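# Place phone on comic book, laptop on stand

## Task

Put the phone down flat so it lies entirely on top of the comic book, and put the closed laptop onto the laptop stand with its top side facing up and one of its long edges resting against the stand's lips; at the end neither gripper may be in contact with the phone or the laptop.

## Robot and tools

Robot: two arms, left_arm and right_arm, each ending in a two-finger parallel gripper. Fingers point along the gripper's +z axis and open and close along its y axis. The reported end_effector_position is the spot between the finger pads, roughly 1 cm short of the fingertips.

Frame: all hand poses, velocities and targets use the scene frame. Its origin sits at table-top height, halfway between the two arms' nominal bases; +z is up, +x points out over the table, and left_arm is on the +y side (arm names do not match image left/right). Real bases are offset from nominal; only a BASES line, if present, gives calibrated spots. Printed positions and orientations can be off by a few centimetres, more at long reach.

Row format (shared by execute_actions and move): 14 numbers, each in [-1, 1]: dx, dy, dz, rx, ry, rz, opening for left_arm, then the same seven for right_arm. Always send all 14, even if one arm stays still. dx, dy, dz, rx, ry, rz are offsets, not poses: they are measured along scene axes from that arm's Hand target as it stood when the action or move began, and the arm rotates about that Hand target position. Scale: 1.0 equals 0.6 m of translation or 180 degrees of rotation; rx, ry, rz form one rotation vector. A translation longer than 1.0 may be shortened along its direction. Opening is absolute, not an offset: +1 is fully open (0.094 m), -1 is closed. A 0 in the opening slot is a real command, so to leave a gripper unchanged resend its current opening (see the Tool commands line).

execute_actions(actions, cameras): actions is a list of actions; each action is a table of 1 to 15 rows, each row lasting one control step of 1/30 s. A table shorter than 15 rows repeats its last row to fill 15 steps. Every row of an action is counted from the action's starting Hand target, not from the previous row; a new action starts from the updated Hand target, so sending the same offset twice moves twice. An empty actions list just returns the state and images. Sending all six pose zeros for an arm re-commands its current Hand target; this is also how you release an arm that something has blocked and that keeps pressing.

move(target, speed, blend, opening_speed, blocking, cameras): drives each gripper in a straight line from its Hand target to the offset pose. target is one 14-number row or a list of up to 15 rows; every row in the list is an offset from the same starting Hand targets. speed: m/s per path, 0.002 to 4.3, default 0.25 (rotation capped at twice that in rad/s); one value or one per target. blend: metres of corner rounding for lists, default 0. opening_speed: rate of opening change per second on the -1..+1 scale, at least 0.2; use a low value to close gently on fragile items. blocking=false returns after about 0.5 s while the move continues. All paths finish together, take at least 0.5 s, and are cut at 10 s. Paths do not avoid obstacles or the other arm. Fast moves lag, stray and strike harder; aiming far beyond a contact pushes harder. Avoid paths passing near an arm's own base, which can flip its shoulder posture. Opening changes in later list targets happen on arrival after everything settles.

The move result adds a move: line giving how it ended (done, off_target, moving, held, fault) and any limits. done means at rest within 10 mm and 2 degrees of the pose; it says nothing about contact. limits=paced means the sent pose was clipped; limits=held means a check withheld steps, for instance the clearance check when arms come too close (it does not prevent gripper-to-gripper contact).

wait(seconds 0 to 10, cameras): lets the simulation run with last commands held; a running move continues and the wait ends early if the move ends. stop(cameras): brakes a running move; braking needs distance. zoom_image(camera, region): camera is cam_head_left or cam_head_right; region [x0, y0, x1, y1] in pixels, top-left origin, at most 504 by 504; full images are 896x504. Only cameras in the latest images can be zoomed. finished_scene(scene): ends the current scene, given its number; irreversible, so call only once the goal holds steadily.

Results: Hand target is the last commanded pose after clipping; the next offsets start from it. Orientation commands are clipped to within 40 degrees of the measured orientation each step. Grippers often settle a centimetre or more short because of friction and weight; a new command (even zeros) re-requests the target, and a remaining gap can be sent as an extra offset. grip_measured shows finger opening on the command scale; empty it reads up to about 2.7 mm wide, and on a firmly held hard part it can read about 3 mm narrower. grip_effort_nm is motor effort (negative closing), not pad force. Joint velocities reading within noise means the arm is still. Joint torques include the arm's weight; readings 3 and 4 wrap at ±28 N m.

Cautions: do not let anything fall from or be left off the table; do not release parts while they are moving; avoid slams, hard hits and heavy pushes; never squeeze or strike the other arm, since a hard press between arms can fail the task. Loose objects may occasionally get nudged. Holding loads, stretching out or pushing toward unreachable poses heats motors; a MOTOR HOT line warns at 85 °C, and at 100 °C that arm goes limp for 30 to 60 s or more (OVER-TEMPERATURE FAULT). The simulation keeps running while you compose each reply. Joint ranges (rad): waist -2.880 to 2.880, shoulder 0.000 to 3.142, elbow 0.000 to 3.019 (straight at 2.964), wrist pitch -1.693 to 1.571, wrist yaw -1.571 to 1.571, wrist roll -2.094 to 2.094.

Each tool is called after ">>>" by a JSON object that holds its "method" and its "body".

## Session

Scene 1 done.

>>> {"method": "execute_actions", "body": {"actions": []}}

Scene clock: 0.00 s.
left_arm: end_effector_position=(+0.5762, +0.0326, +0.2203) grip_measured=+1.000 grip_effort_nm=n/a end_effector_quat_wxyz=(+0.373, -0.189, +0.872, +0.255) | right_arm: end_effector_position=(+0.2773, -0.6663, +0.2408) grip_measured=+1.000 grip_effort_nm=n/a end_effector_quat_wxyz=(+0.133, +0.606, +0.784, +0.005)
Joint positions: left_arm=[-0.632 1.766 1.516 -1.115 -0.923 -0.928 0.094] | right_arm=[-0.891 1.408 1.311 -1.216 -0.069 0.44 0.094]
Joint velocities: within noise
Joint torques (N m): no reading
Motor temperatures (°C): left_arm=[22 26 37 24 27 23 27] | right_arm=[26 30 38 25 24 23 25]
Heat: left arm: hottest elbow 37 °C; right arm: hottest elbow 38 °C.
Hand target: left_arm +0.5823, +0.0284, +0.2385; +0.386, -0.198, +0.868, +0.242 | right_arm +0.2820, -0.6720, +0.2484; +0.142, +0.605, +0.783, +0.003
Tool commands: left_gripper/opening=+1.0 right_gripper/opening=+1.0

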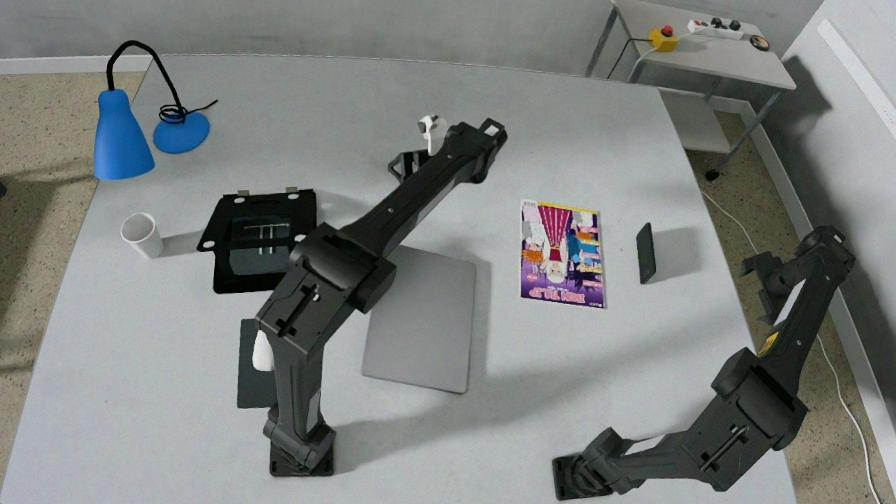

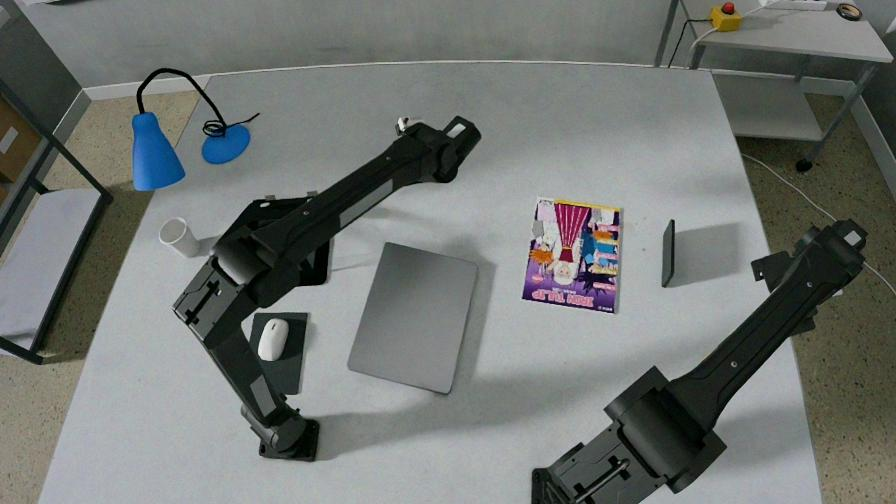

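>>> {"method": "zoom_image", "body": {"camera": "cam_head_left", "region": [500, 180, 720, 320]}}

>>> {"method": "zoom_image", "body": {"camera": "cam_head_right", "region": [500, 180, 760, 320]}}

Scaled by 2.291.

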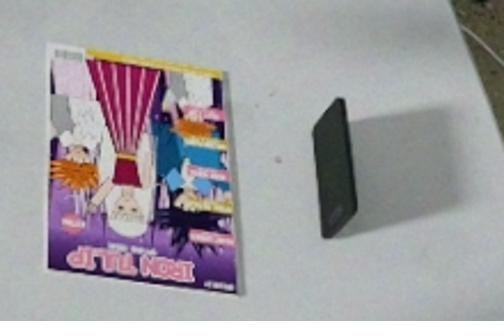

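Scaled by 1.938.

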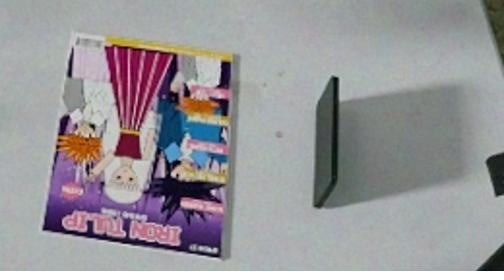

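>>> {"method": "move", "body": {"target": [-0.45,0.45,0,-0.148,0.204,-0.144,-0.95,0.363,0.187,-0.05,-0.072,0.009,0.352,0.3], "speed": 0.4}}

>>> {"method": "zoom_image", "body": {"camera": "cam_head_left", "region": [500, 180, 720, 320]}}

>>> {"method": "zoom_image", "body": {"camera": "cam_head_right", "region": [500, 180, 760, 320]}}

Scene clock: 31.60 s.
left_arm: end_effector_position=(+0.3148, +0.2952, +0.2381) grip_measured=-0.948 grip_effort_nm=-0.081 end_effector_quat_wxyz=(+0.090, +0.002, +0.996, +0.000) | right_arm: end_effector_position=(+0.4798, -0.5532, +0.2073) grip_measured=+0.301 grip_effort_nm=-0.081 end_effector_quat_wxyz=(+0.160, +0.093, +0.983, -0.011)
Joint positions: left_arm=[0.177 0.97 0.967 -1.392 0.036 0.206 0.002] | right_arm=[-0.481 1.633 1.466 -1.097 -0.097 -0.271 0.061]
Joint velocities: within noise
Joint torques (N m): left_arm=[-0.32 -6.48 10.63 0.4 0.1 0.18] | right_arm=[0.79 -16.32 13.63 0.61 -0.11 0.09]
Motor temperatures (°C): left_arm=[22 29 40 24 27 23 27] | right_arm=[26 32 46 25 24 23 25]
Heat: left arm: hottest elbow 40 °C; right arm: hottest elbow 46 °C.
Hand target: left_arm +0.3123, +0.2984, +0.2384; +0.087, +0.000, +0.996, -0.001 | right_arm +0.4999, -0.5599, +0.2185; +0.173, +0.086, +0.981, -0.016
Off the commanded pose: left_arm 0.004 m, 0 deg | right_arm 0.024 m, 2 deg.
move: off_target (right_arm)

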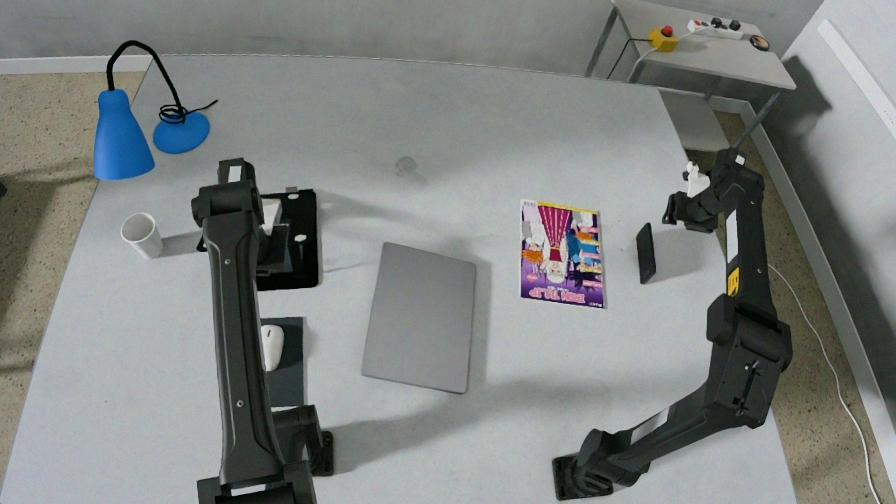

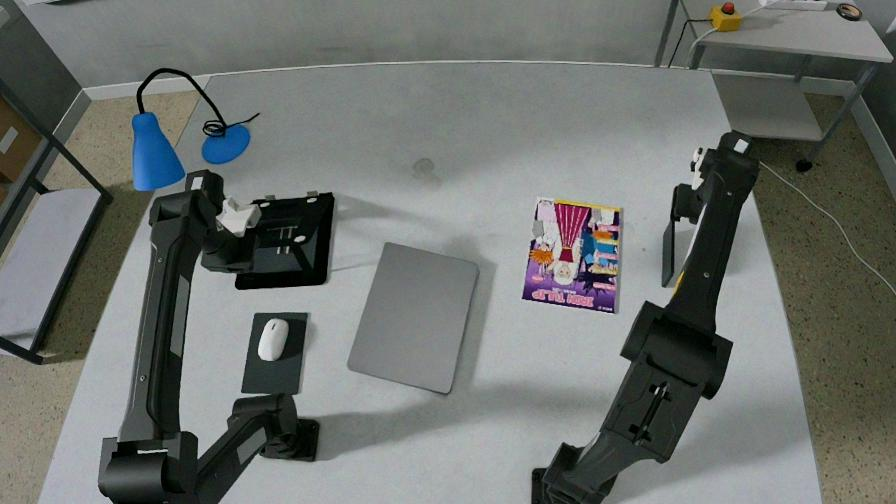

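Scaled by 2.291.

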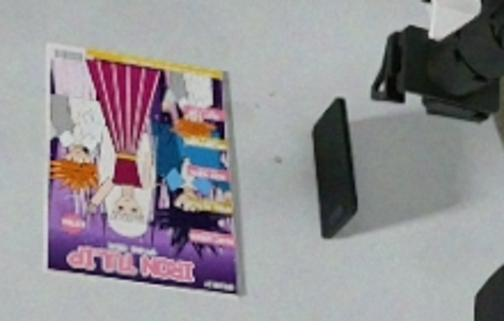

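Scaled by 1.938.

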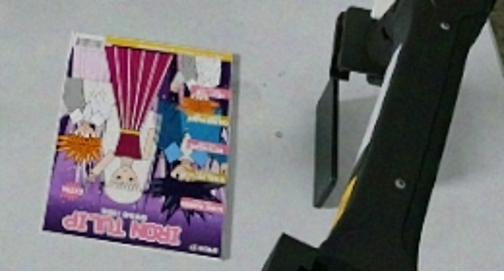

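>>> {"method": "move", "body": {"target": [0,0,0,0,0,0,-0.95,0.01,-0.005,-0.175,0,0,0,0.4], "speed": 0.25}}

>>> {"method": "zoom_image", "body": {"camera": "cam_head_left", "region": [580, 180, 760, 320]}}

>>> {"method": "zoom_image", "body": {"camera": "cam_head_right", "region": [600, 180, 760, 320]}}

Scene clock: 37.87 s.
left_arm: end_effector_position=(+0.3148, +0.2951, +0.2381) grip_measured=-0.948 grip_effort_nm=-0.081 end_effector_quat_wxyz=(+0.090, +0.002, +0.996, +0.000) | right_arm: end_effector_position=(+0.5021, -0.5646, +0.1226) grip_measured=+0.399 grip_effort_nm=0.071 end_effector_quat_wxyz=(+0.174, +0.092, +0.980, -0.017)
Joint positions: left_arm=[0.177 0.97 0.967 -1.392 0.037 0.207 0.002] | right_arm=[-0.481 1.737 1.365 -0.859 -0.097 -0.272 0.066]
Joint velocities: within noise
Joint torques (N m): left_arm=[-0.56 -6.3 10.86 0.55 0.18 0.1] | right_arm=[0.73 -19.08 8.62 1.21 -0.11 0.09]
Motor temperatures (°C): left_arm=[22 28 40 24 27 23 27] | right_arm=[26 33 46 25 24 23 25]
Heat: left arm: hottest elbow 40 °C; right arm: hottest elbow 46 °C.
Hand target: left_arm +0.3123, +0.2984, +0.2384; +0.087, +0.000, +0.996, -0.001 | right_arm +0.5057, -0.5628, +0.1133; +0.172, +0.086, +0.981, -0.015
Off the commanded pose: left_arm 0.004 m, 0 deg | right_arm 0.010 m, 1 deg.
move: done

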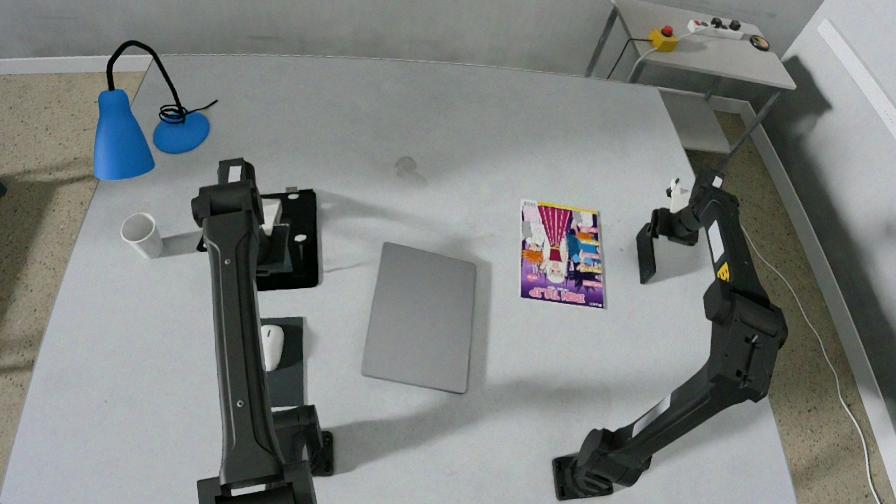

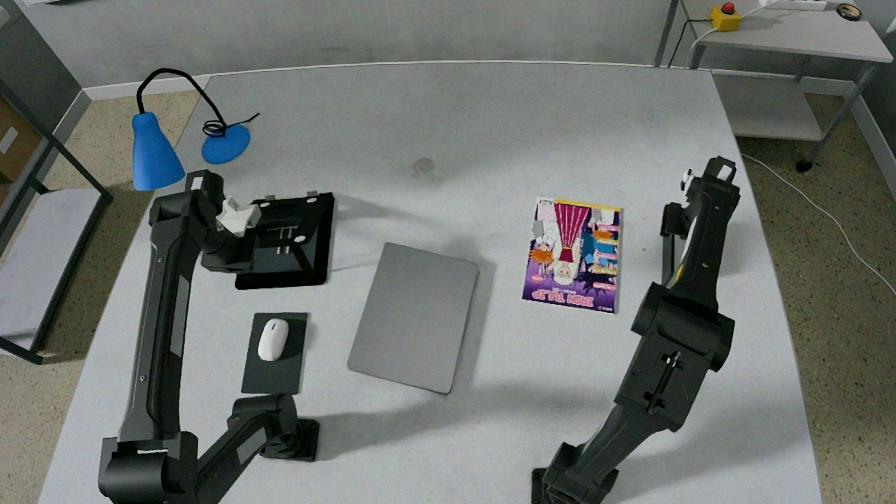

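Scaled by 2.800.

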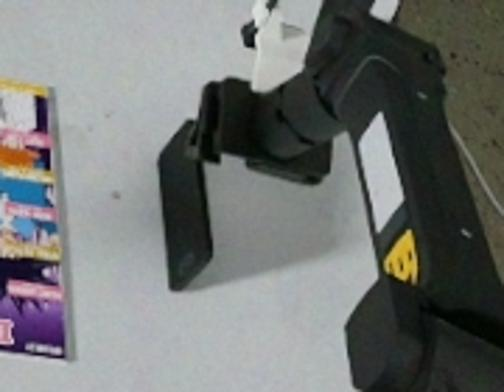

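Scaled by 3.150.

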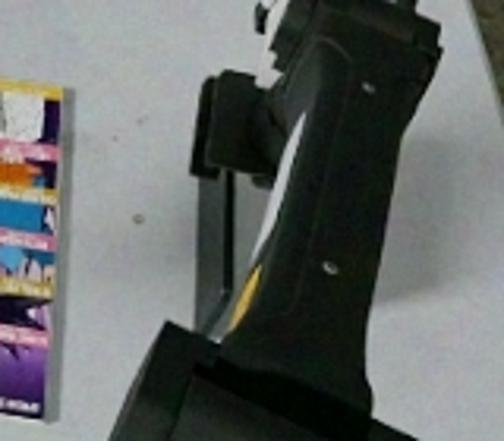

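>>> {"method": "move", "body": {"target": [[0,0,0,0,0,0,-0.95,0,0.003,-0.115,0,0,0,0.4],[0,0,0,0,0,0,-0.95,0,0.003,-0.115,0,0,0,-0.95]], "speed": 0.15, "opening_speed": 0.8}}

>>> {"method": "zoom_image", "body": {"camera": "cam_head_left", "region": [580, 180, 760, 320]}}

>>> {"method": "zoom_image", "body": {"camera": "cam_head_right", "region": [600, 180, 760, 320]}}

Scene clock: 45.70 s.
left_arm: end_effector_position=(+0.3148, +0.2951, +0.2381) grip_measured=-0.948 grip_effort_nm=-0.081 end_effector_quat_wxyz=(+0.090, +0.002, +0.996, +0.000) | right_arm: end_effector_position=(+0.5046, -0.5657, +0.0597) grip_measured=-0.845 grip_effort_nm=-1.013 end_effector_quat_wxyz=(+0.180, +0.091, +0.979, -0.019)
Joint positions: left_arm=[0.177 0.97 0.967 -1.392 0.037 0.207 0.002] | right_arm=[-0.481 1.81 1.281 -0.691 -0.098 -0.272 0.007]
Joint velocities: within noise
Joint torques (N m): left_arm=[-0.79 -6.42 10.52 0.32 0.2 0.05] | right_arm=[0.97 -18.61 7.71 1.18 -0.04 0.1]
Motor temperatures (°C): left_arm=[22 28 40 24 27 23 27] | right_arm=[26 33 45 25 24 23 25]
Heat: left arm: hottest elbow 40 °C; right arm: hottest elbow 45 °C.
Hand target: left_arm +0.3123, +0.2984, +0.2384; +0.087, +0.000, +0.996, -0.001 | right_arm +0.5058, -0.5611, +0.0445; +0.173, +0.086, +0.981, -0.016
Off the commanded pose: left_arm 0.004 m, 0 deg | right_arm 0.016 m, 1 deg.
move: off_target (right_arm); target 2's new opening was sent with right_arm's hand 0.016 m and 1 deg from that target

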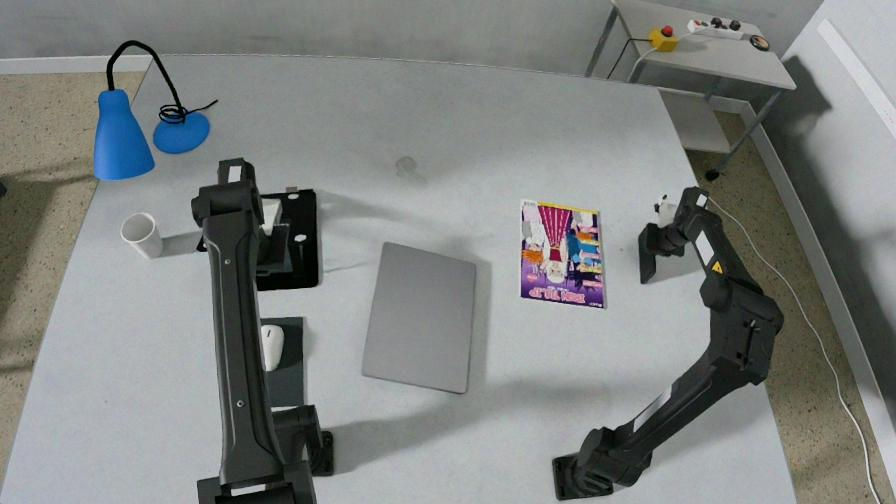

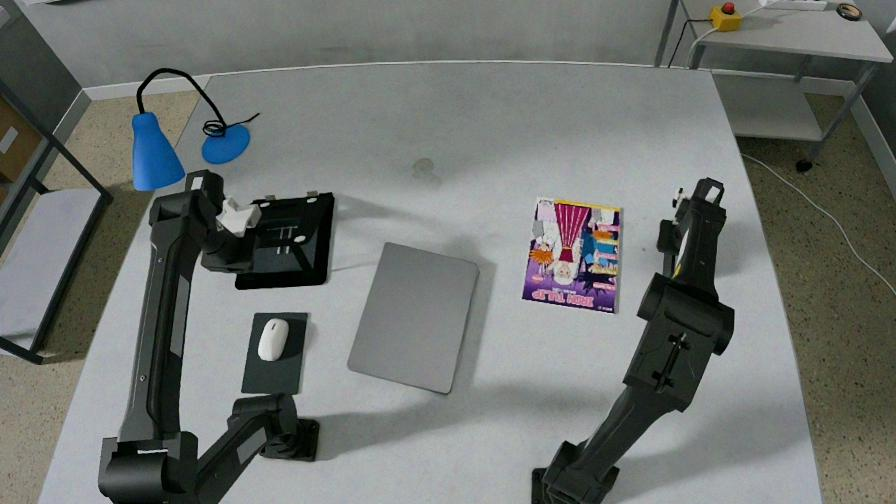

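Scaled by 2.800.

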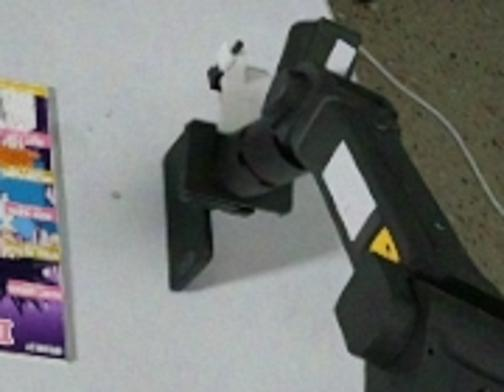

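Scaled by 3.150.

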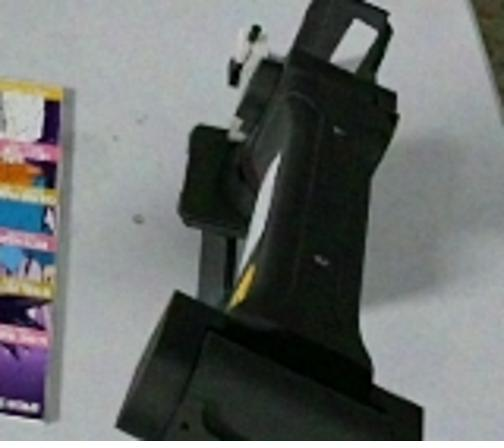

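>>> {"method": "move", "body": {"target": [[0,0,0,0,0,0,-0.95,0,0,0.12,0,0,0,-0.95],[0,0,0,0,0,0,-0.95,0.03,0.27,0.13,0,0,0,-0.95]], "speed": 0.25}}

>>> {"method": "zoom_image", "body": {"camera": "cam_head_left", "region": [490, 170, 690, 320]}}

>>> {"method": "zoom_image", "body": {"camera": "cam_head_right", "region": [500, 170, 700, 320]}}

Scene clock: 53.97 s.
left_arm: end_effector_position=(+0.3148, +0.2951, +0.2381) grip_measured=-0.948 grip_effort_nm=-0.081 end_effector_quat_wxyz=(+0.090, +0.002, +0.996, +0.000) | right_arm: end_effector_position=(+0.5254, -0.4001, +0.1123) grip_measured=-0.846 grip_effort_nm=-1.038 end_effector_quat_wxyz=(+0.163, +0.083, +0.983, -0.015)
Joint positions: left_arm=[0.177 0.97 0.967 -1.392 0.037 0.207 0.002] | right_arm=[-0.165 1.685 1.27 -0.827 0.004 0.007 0.007]
Joint velocities: within noise
Joint torques (N m): left_arm=[0.21 -6.24 10.56 0.42 0.11 0.05] | right_arm=[0.56 -20.95 8.12 0.76 0.11 0.17]
Motor temperatures (°C): left_arm=[22 28 40 24 27 23 27] | right_arm=[26 33 45 25 24 23 25]
Heat: left arm: hottest elbow 40 °C; right arm: hottest elbow 45 °C.
Hand target: left_arm +0.3123, +0.2984, +0.2384; +0.087, +0.000, +0.996, -0.001 | right_arm +0.5238, -0.3991, +0.1224; +0.173, +0.086, +0.981, -0.016
Off the commanded pose: left_arm 0.004 m, 0 deg | right_arm 0.010 m, 1 deg.
move: done

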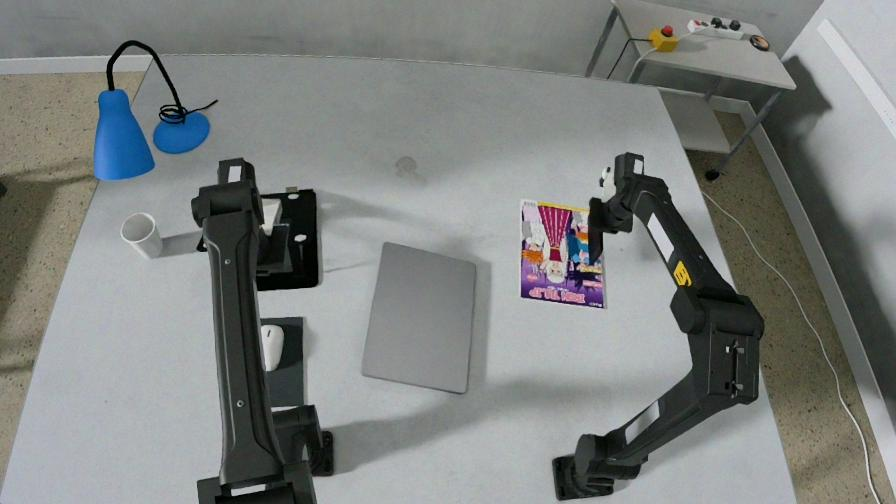

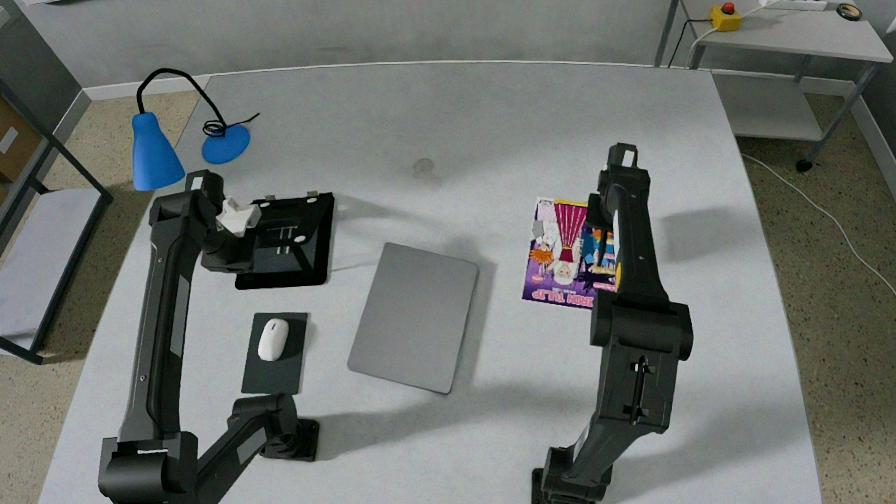

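Scaled by 2.520.

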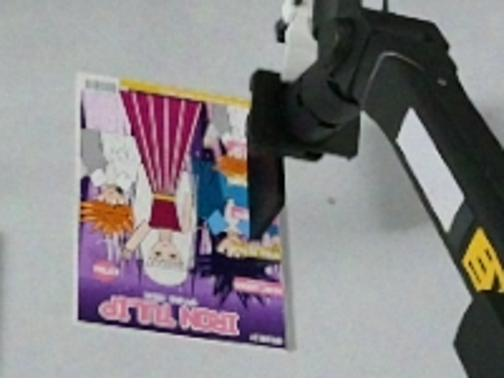

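Scaled by 2.520.

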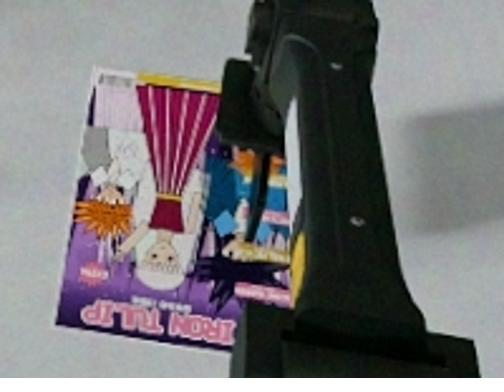

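>>> {"method": "move", "body": {"target": [0,0,0,0,0,0,-0.95,0,0.01,-0.115,0,0,0,-0.95], "speed": 0.12, "cameras": ["cam_head_left"]}}

>>> {"method": "zoom_image", "body": {"camera": "cam_head_left", "region": [490, 170, 690, 320]}}

Scene clock: 57.73 s.
left_arm: end_effector_position=(+0.3148, +0.2951, +0.2381) grip_measured=-0.948 grip_effort_nm=-0.085 end_effector_quat_wxyz=(+0.090, +0.002, +0.996, +0.000) | right_arm: end_effector_position=(+0.5224, -0.3988, +0.0640) grip_measured=-0.846 grip_effort_nm=-1.043 end_effector_quat_wxyz=(+0.176, +0.087, +0.980, -0.016)
Joint positions: left_arm=[0.177 0.97 0.967 -1.392 0.037 0.207 0.002] | right_arm=[-0.163 1.725 1.175 -0.665 0.009 0.019 0.007]
Joint velocities: within noise
Joint torques (N m): left_arm=[0.03 -5.95 10.45 0.25 0.16 0.02] | right_arm=[1.2 -17.49 7.41 1.47 0.12 0.24]
Motor temperatures (°C): left_arm=[22 27 40 24 27 23 27] | right_arm=[26 34 45 25 24 23 26]
Heat: left arm: hottest elbow 40 °C; right arm: hottest elbow 45 °C.
Hand target: left_arm +0.3123, +0.2984, +0.2384; +0.087, +0.000, +0.996, -0.001 | right_arm +0.5239, -0.3930, +0.0535; +0.173, +0.086, +0.981, -0.016
Off the commanded pose: left_arm 0.004 m, 0 deg | right_arm 0.012 m, 0 deg.
move: off_target (right_arm)
Images, in order (width x height): cam_head_left 896x504.

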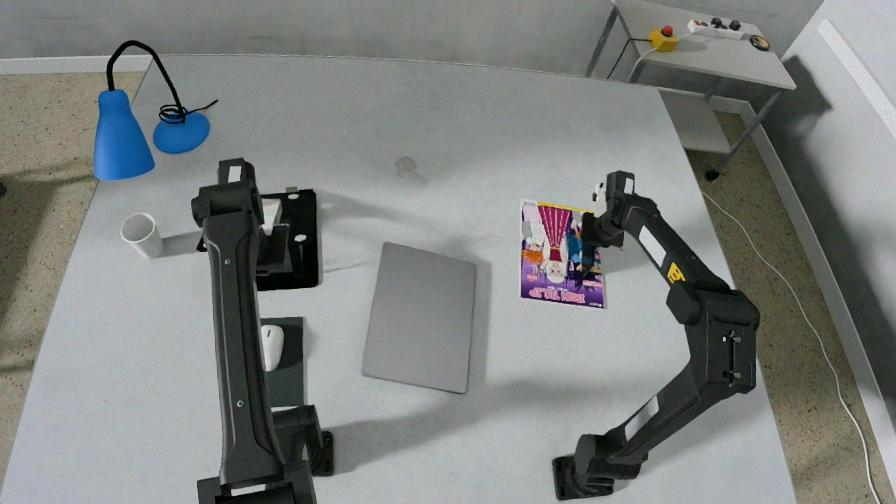

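Scaled by 2.520.

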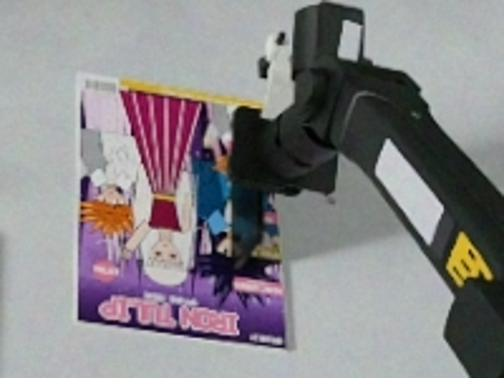

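>>> {"method": "move", "body": {"target": [[0,0,0,0,0,0,-0.95,0,0,0.008,0,0,0,-0.95],[0,0,0,0,0,0,-0.95,0,0,0.008,0,0,0,-0.5],[0,0,0,0,0,0,-0.95,0,0.058,0.008,0,0,0,-0.5]], "speed": 0.06, "opening_speed": 0.4}}

>>> {"method": "zoom_image", "body": {"camera": "cam_head_left", "region": [490, 170, 690, 320]}}

>>> {"method": "zoom_image", "body": {"camera": "cam_head_right", "region": [500, 170, 700, 320]}}

Scene clock: 65.43 s.
left_arm: end_effector_position=(+0.3148, +0.2951, +0.2381) grip_measured=-0.948 grip_effort_nm=-0.085 end_effector_quat_wxyz=(+0.090, +0.002, +0.996, +0.000) | right_arm: end_effector_position=(+0.5271, -0.3616, +0.0640) grip_measured=-0.501 grip_effort_nm=0.061 end_effector_quat_wxyz=(+0.177, +0.085, +0.980, -0.015)
Joint positions: left_arm=[0.177 0.97 0.967 -1.392 0.037 0.207 0.002] | right_arm=[-0.089 1.725 1.175 -0.665 0.03 0.084 0.023]
Joint velocities: within noise
Joint torques (N m): left_arm=[-0.44 -5.95 10.59 0.49 0.12 0.11] | right_arm=[0.85 -18.9 7.28 0.91 0.19 0.25]
Motor temperatures (°C): left_arm=[22 27 40 24 27 23 27] | right_arm=[26 34 44 25 24 23 26]
Heat: left arm: hottest elbow 40 °C; right arm: hottest elbow 44 °C.
Hand target: left_arm +0.3123, +0.2984, +0.2384; +0.087, +0.000, +0.996, -0.001 | right_arm +0.5239, -0.3581, +0.0584; +0.173, +0.086, +0.981, -0.015
Off the commanded pose: left_arm 0.004 m, 0 deg | right_arm 0.007 m, 1 deg.
move: done

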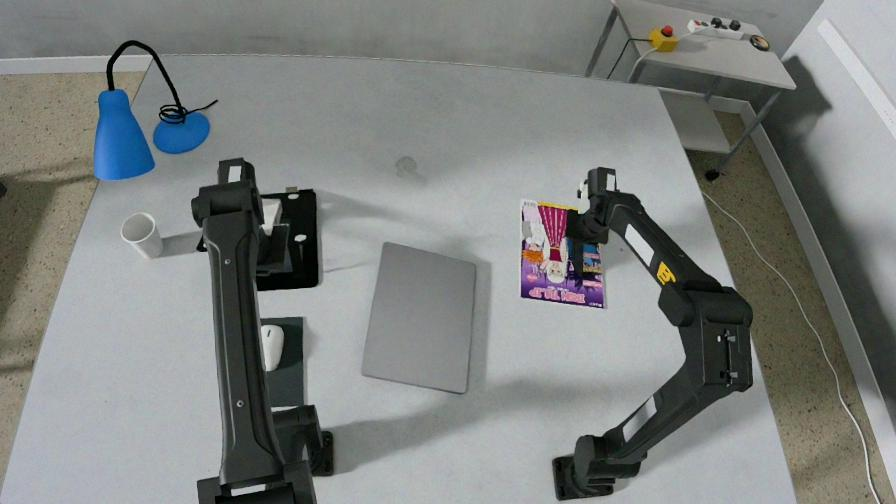

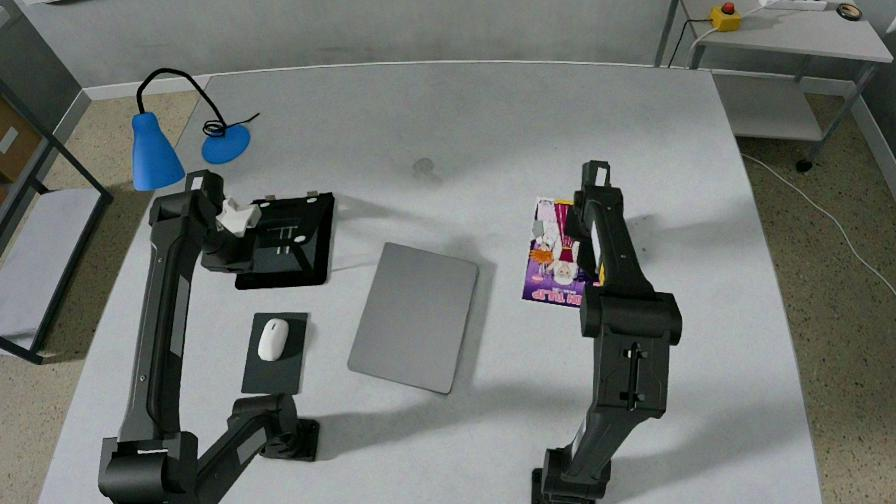

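Scaled by 2.520.

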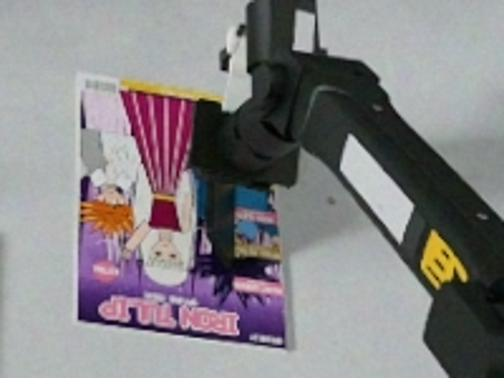

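Scaled by 2.520.

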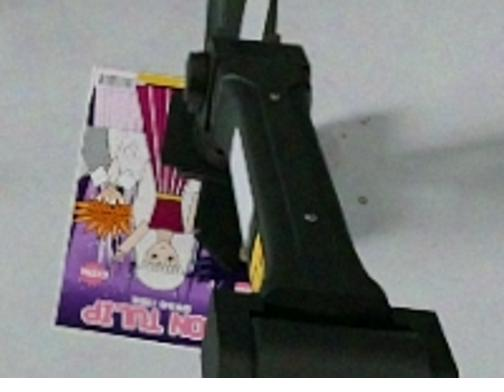

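>>> {"method": "move", "body": {"target": [0,0,0,0,0,0,-0.95,0,0.015,0,0,0,0,0.45], "speed": 0.05, "opening_speed": 0.3}}

>>> {"method": "zoom_image", "body": {"camera": "cam_head_left", "region": [490, 170, 690, 320]}}

>>> {"method": "zoom_image", "body": {"camera": "cam_head_right", "region": [500, 170, 700, 320]}}

Scene clock: 72.77 s.
left_arm: end_effector_position=(+0.3148, +0.2951, +0.2381) grip_measured=-0.948 grip_effort_nm=-0.081 end_effector_quat_wxyz=(+0.090, +0.002, +0.996, +0.000) | right_arm: end_effector_position=(+0.5278, -0.3543, +0.0641) grip_measured=+0.448 grip_effort_nm=0.066 end_effector_quat_wxyz=(+0.177, +0.087, +0.980, -0.016)
Joint positions: left_arm=[0.177 0.97 0.967 -1.392 0.037 0.207 0.002] | right_arm=[-0.073 1.725 1.175 -0.665 0.039 0.101 0.068]
Joint velocities: within noise
Joint torques (N m): left_arm=[-0.32 -6.18 10.7 0.21 0.14 0.07] | right_arm=[1.03 -18.78 7.16 0.88 0.13 0.23]
Motor temperatures (°C): left_arm=[22 27 40 24 27 23 27] | right_arm=[26 34 44 25 24 23 25]
Heat: left arm: hottest elbow 40 °C; right arm: hottest elbow 44 °C.
Hand target: left_arm +0.3123, +0.2984, +0.2384; +0.087, +0.000, +0.996, -0.001 | right_arm +0.5239, -0.3492, +0.0584; +0.173, +0.086, +0.981, -0.016
Off the commanded pose: left_arm 0.004 m, 0 deg | right_arm 0.009 m, 1 deg.
move: done

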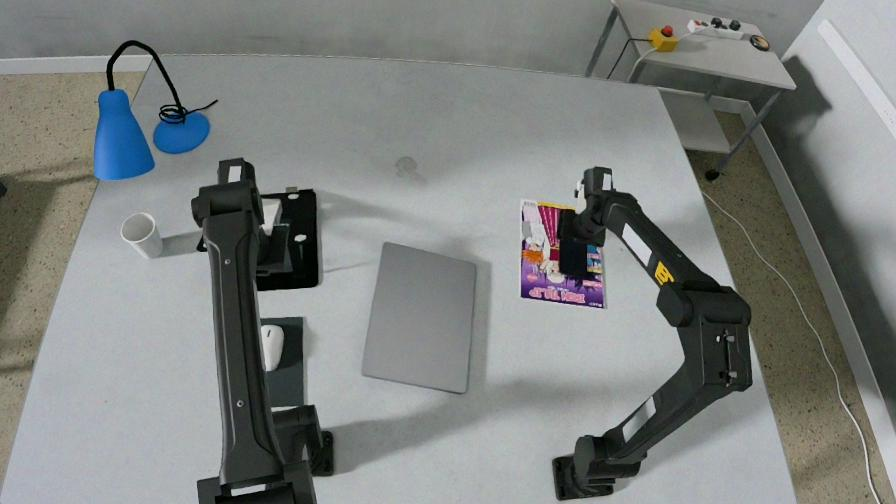

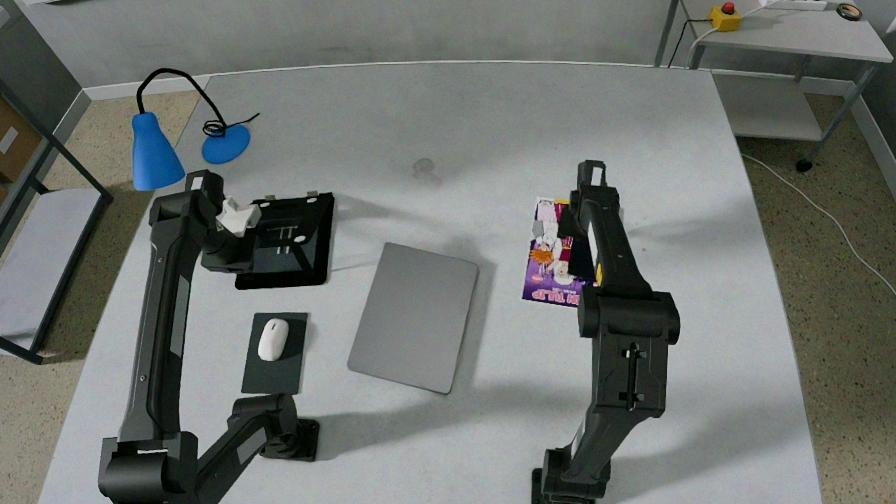

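Scaled by 2.520.

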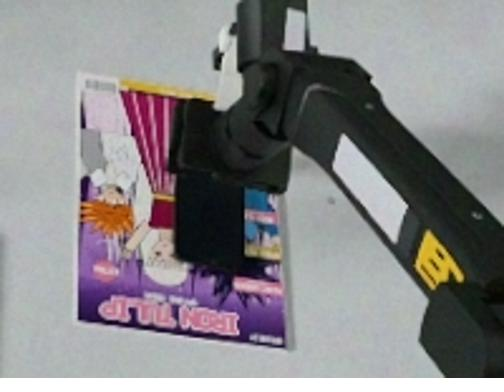

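Scaled by 2.520.

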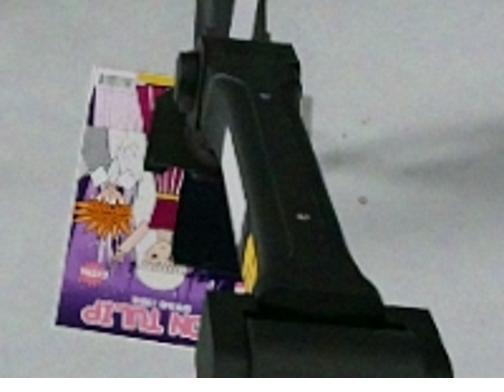

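>>> {"method": "move", "body": {"target": [[0,0,0,0,0,0,-0.95,0,0,0.06,0,0,0,0.45],[0.28,-0.22,-0.18,0,0,0,-0.95,0,0,0.2,0,0,0,0.45]], "speed": [0.08,0.3]}}

>>> {"method": "zoom_image", "body": {"camera": "cam_head_left", "region": [490, 170, 690, 320]}}

Scene clock: 90.97 s.
left_arm: end_effector_position=(+0.4514, +0.1750, +0.1094) grip_measured=-0.948 grip_effort_nm=-0.081 end_effector_quat_wxyz=(+0.053, +0.001, +0.999, +0.004) | right_arm: end_effector_position=(+0.5053, -0.3528, +0.1513) grip_measured=+0.449 grip_effort_nm=0.061 end_effector_quat_wxyz=(+0.147, +0.086, +0.985, -0.017)
Joint positions: left_arm=[-0.197 1.477 1.045 -1.036 -0.025 -0.166 0.002] | right_arm=[-0.073 1.603 1.282 -0.955 0.039 0.101 0.068]
Joint velocities: within noise
Joint torques (N m): left_arm=[-2.61 -13.22 15.53 0.95 -0.14 -0.08] | right_arm=[1.14 -18.37 13.01 0.21 0.11 0.23]
Motor temperatures (°C): left_arm=[22 27 41 24 27 23 27] | right_arm=[26 35 44 25 24 23 25]
Heat: left arm: hottest elbow 41 °C; right arm: hottest elbow 44 °C.
Hand target: left_arm +0.4803, +0.1665, +0.1305; +0.087, +0.000, +0.996, -0.001 | right_arm +0.5238, -0.3492, +0.1784; +0.173, +0.086, +0.981, -0.016
Off the commanded pose: left_arm 0.037 m, 4 deg | right_arm 0.033 m, 3 deg.
move: off_target (left_arm, right_arm)

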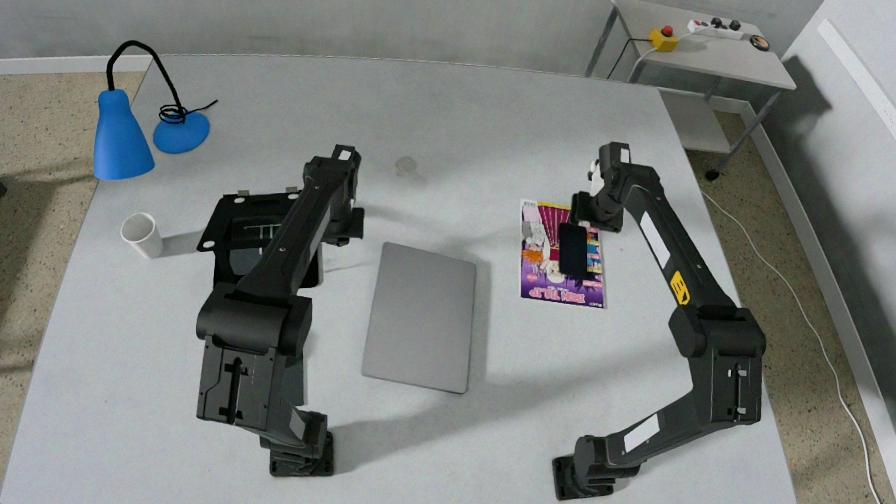

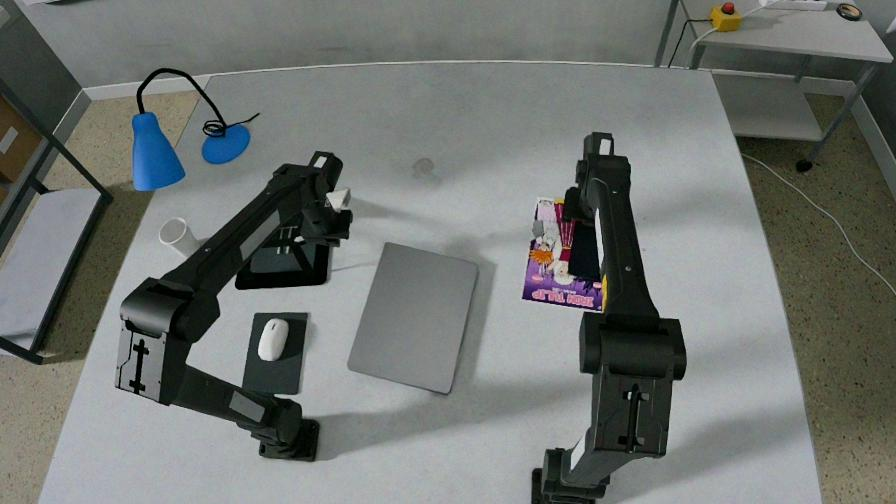

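Scaled by 2.520.

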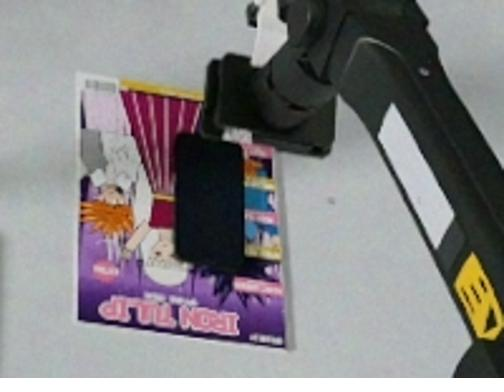

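>>> {"method": "move", "body": {"target": [[0.02,0.0,-0.145,0,0,0,-0.95,-0.54,0.28,-0.06,0,0,0,-0.95]], "speed": 0.3}}

>>> {"method": "zoom_image", "body": {"camera": "cam_head_left", "region": [290, 200, 520, 420]}}

>>> {"method": "zoom_image", "body": {"camera": "cam_head_right", "region": [290, 200, 520, 420]}}

Scene clock: 97.43 s.
left_arm: end_effector_position=(+0.4928, +0.1680, +0.0485) grip_measured=-0.948 grip_effort_nm=-0.081 end_effector_quat_wxyz=(+0.086, +0.000, +0.996, -0.002) | right_arm: end_effector_position=(+0.2058, -0.1806, +0.1456) grip_measured=-0.949 grip_effort_nm=-0.081 end_effector_quat_wxyz=(+0.177, +0.089, +0.980, -0.012)
Joint positions: left_arm=[-0.197 1.625 1.029 -0.804 -0.025 -0.166 0.002] | right_arm=[0.664 0.881 0.65 -1.092 0.26 0.818 0.002]
Joint velocities: within noise
Joint torques (N m): left_arm=[-2.2 -13.8 8.29 1.03 -0.14 -0.06] | right_arm=[1.49 -5.25 8.24 0.17 0.32 0.25]
Motor temperatures (°C): left_arm=[22 27 41 24 27 23 27] | right_arm=[26 34 45 25 24 23 25]
Heat: left arm: hottest elbow 41 °C; right arm: hottest elbow 45 °C.
Hand target: left_arm +0.4924, +0.1664, +0.0435; +0.087, +0.000, +0.996, -0.001 | right_arm +0.1998, -0.1813, +0.1423; +0.173, +0.086, +0.981, -0.016
Off the commanded pose: left_arm 0.005 m, 0 deg | right_arm 0.007 m, 1 deg.
move: done

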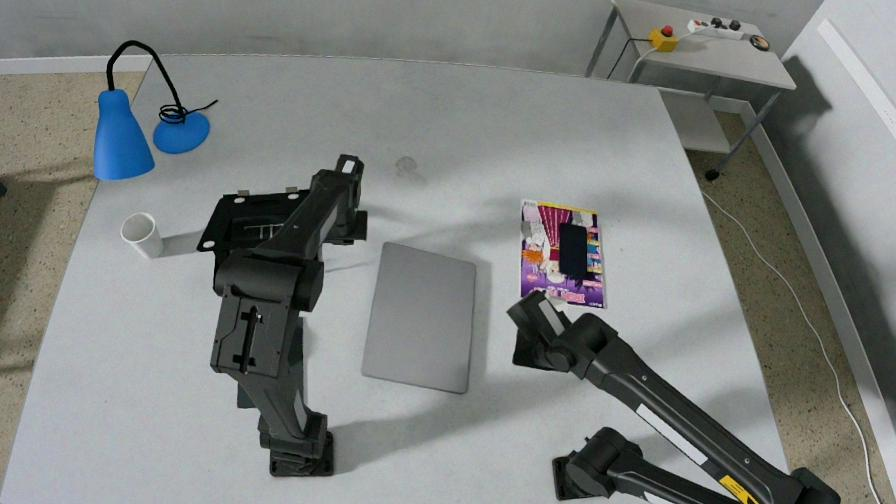

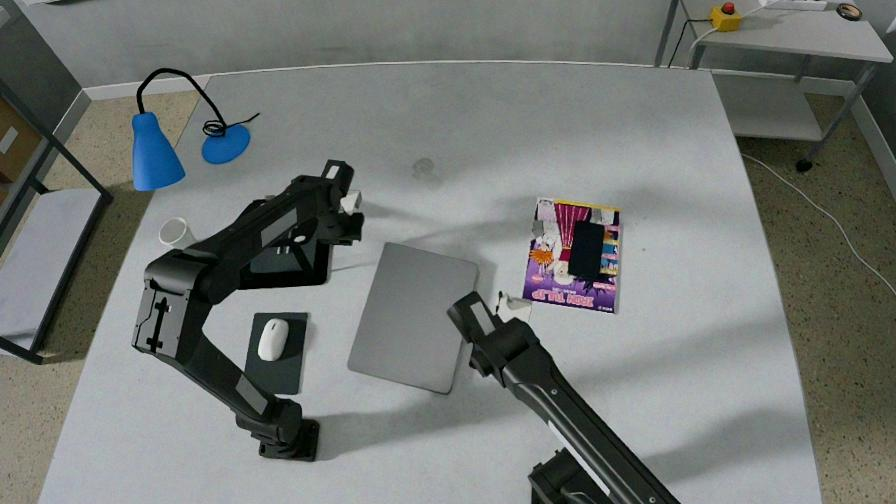

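Scaled by 2.191.

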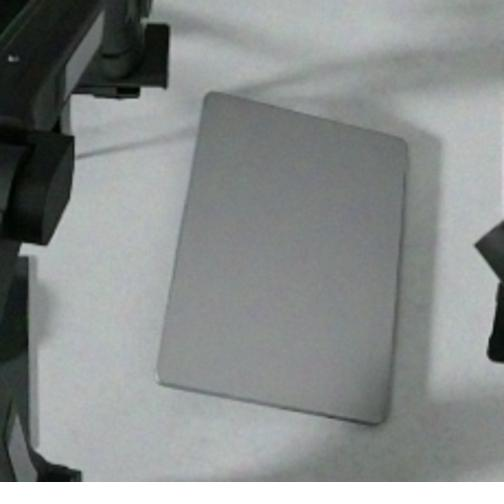

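Scaled by 2.191.

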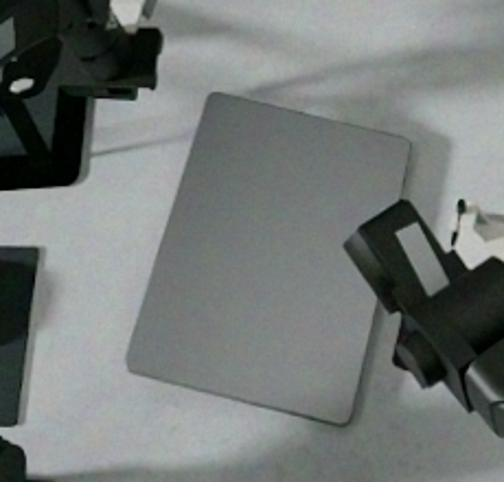

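>>> {"method": "move", "body": {"target": [[0,0,-0.043,0,0,0,-0.95,0,0.06,-0.207,0,0,0,-0.95],[0.015,-0.06,-0.043,0,0,0,-0.95,-0.02,0.145,-0.207,0,0,0,-0.95],[0.036,-0.157,-0.043,0,0,0,-0.95,-0.053,0.245,-0.207,0,0,0,-0.95]], "speed": [0.15,0.1,0.06]}}

Scene clock: 107.10 s.
left_arm: end_effector_position=(+0.4998, +0.0891, +0.0133) grip_measured=-0.948 grip_effort_nm=-0.071 end_effector_quat_wxyz=(+0.080, -0.004, +0.997, +0.004) | right_arm: end_effector_position=(+0.1618, -0.0563, +0.0116) grip_measured=-0.949 grip_effort_nm=-0.061 end_effector_quat_wxyz=(+0.170, +0.086, +0.981, -0.027)
Joint positions: left_arm=[-0.365 1.749 1.087 -0.759 -0.06 -0.341 0.002] | right_arm=[1.101 1.391 0.613 -0.714 0.336 1.269 0.002]
Joint velocities: within noise
Joint torques (N m): left_arm=[-2.96 -14.1 12.92 0.25 0.01 -0.14] | right_arm=[1.44 -8.29 9.85 0.08 0.25 0.25]
Motor temperatures (°C): left_arm=[22 27 41 24 27 23 27] | right_arm=[26 34 45 25 24 23 25]
Heat: left arm: hottest elbow 41 °C; right arm: hottest elbow 45 °C.
Hand target: left_arm +0.5139, +0.0722, +0.0175; +0.087, +0.000, +0.996, -0.001 | right_arm +0.1680, -0.0342, +0.0182; +0.173, +0.086, +0.981, -0.016
Off the commanded pose: left_arm 0.022 m, 1 deg | right_arm 0.024 m, 1 deg.
move: off_target (left_arm, right_arm)

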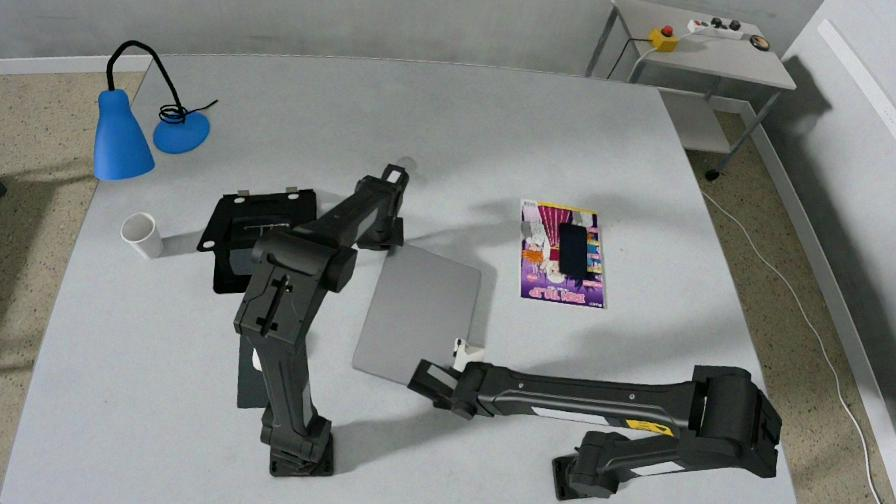

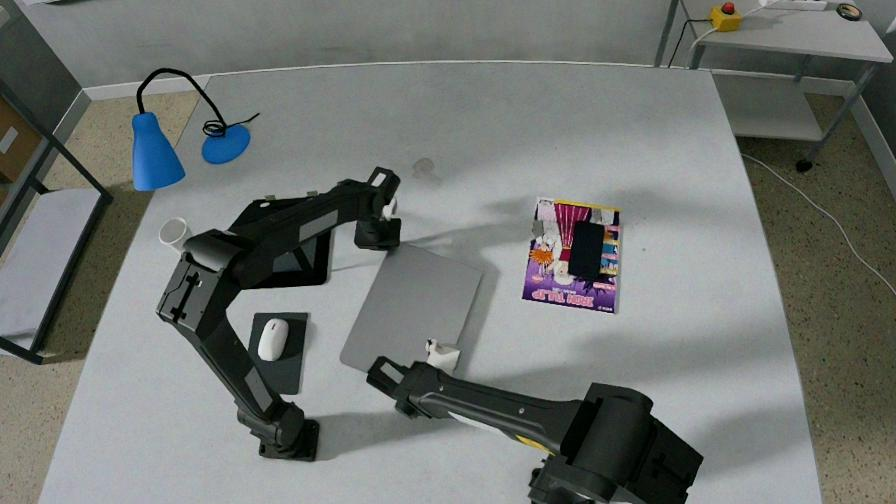

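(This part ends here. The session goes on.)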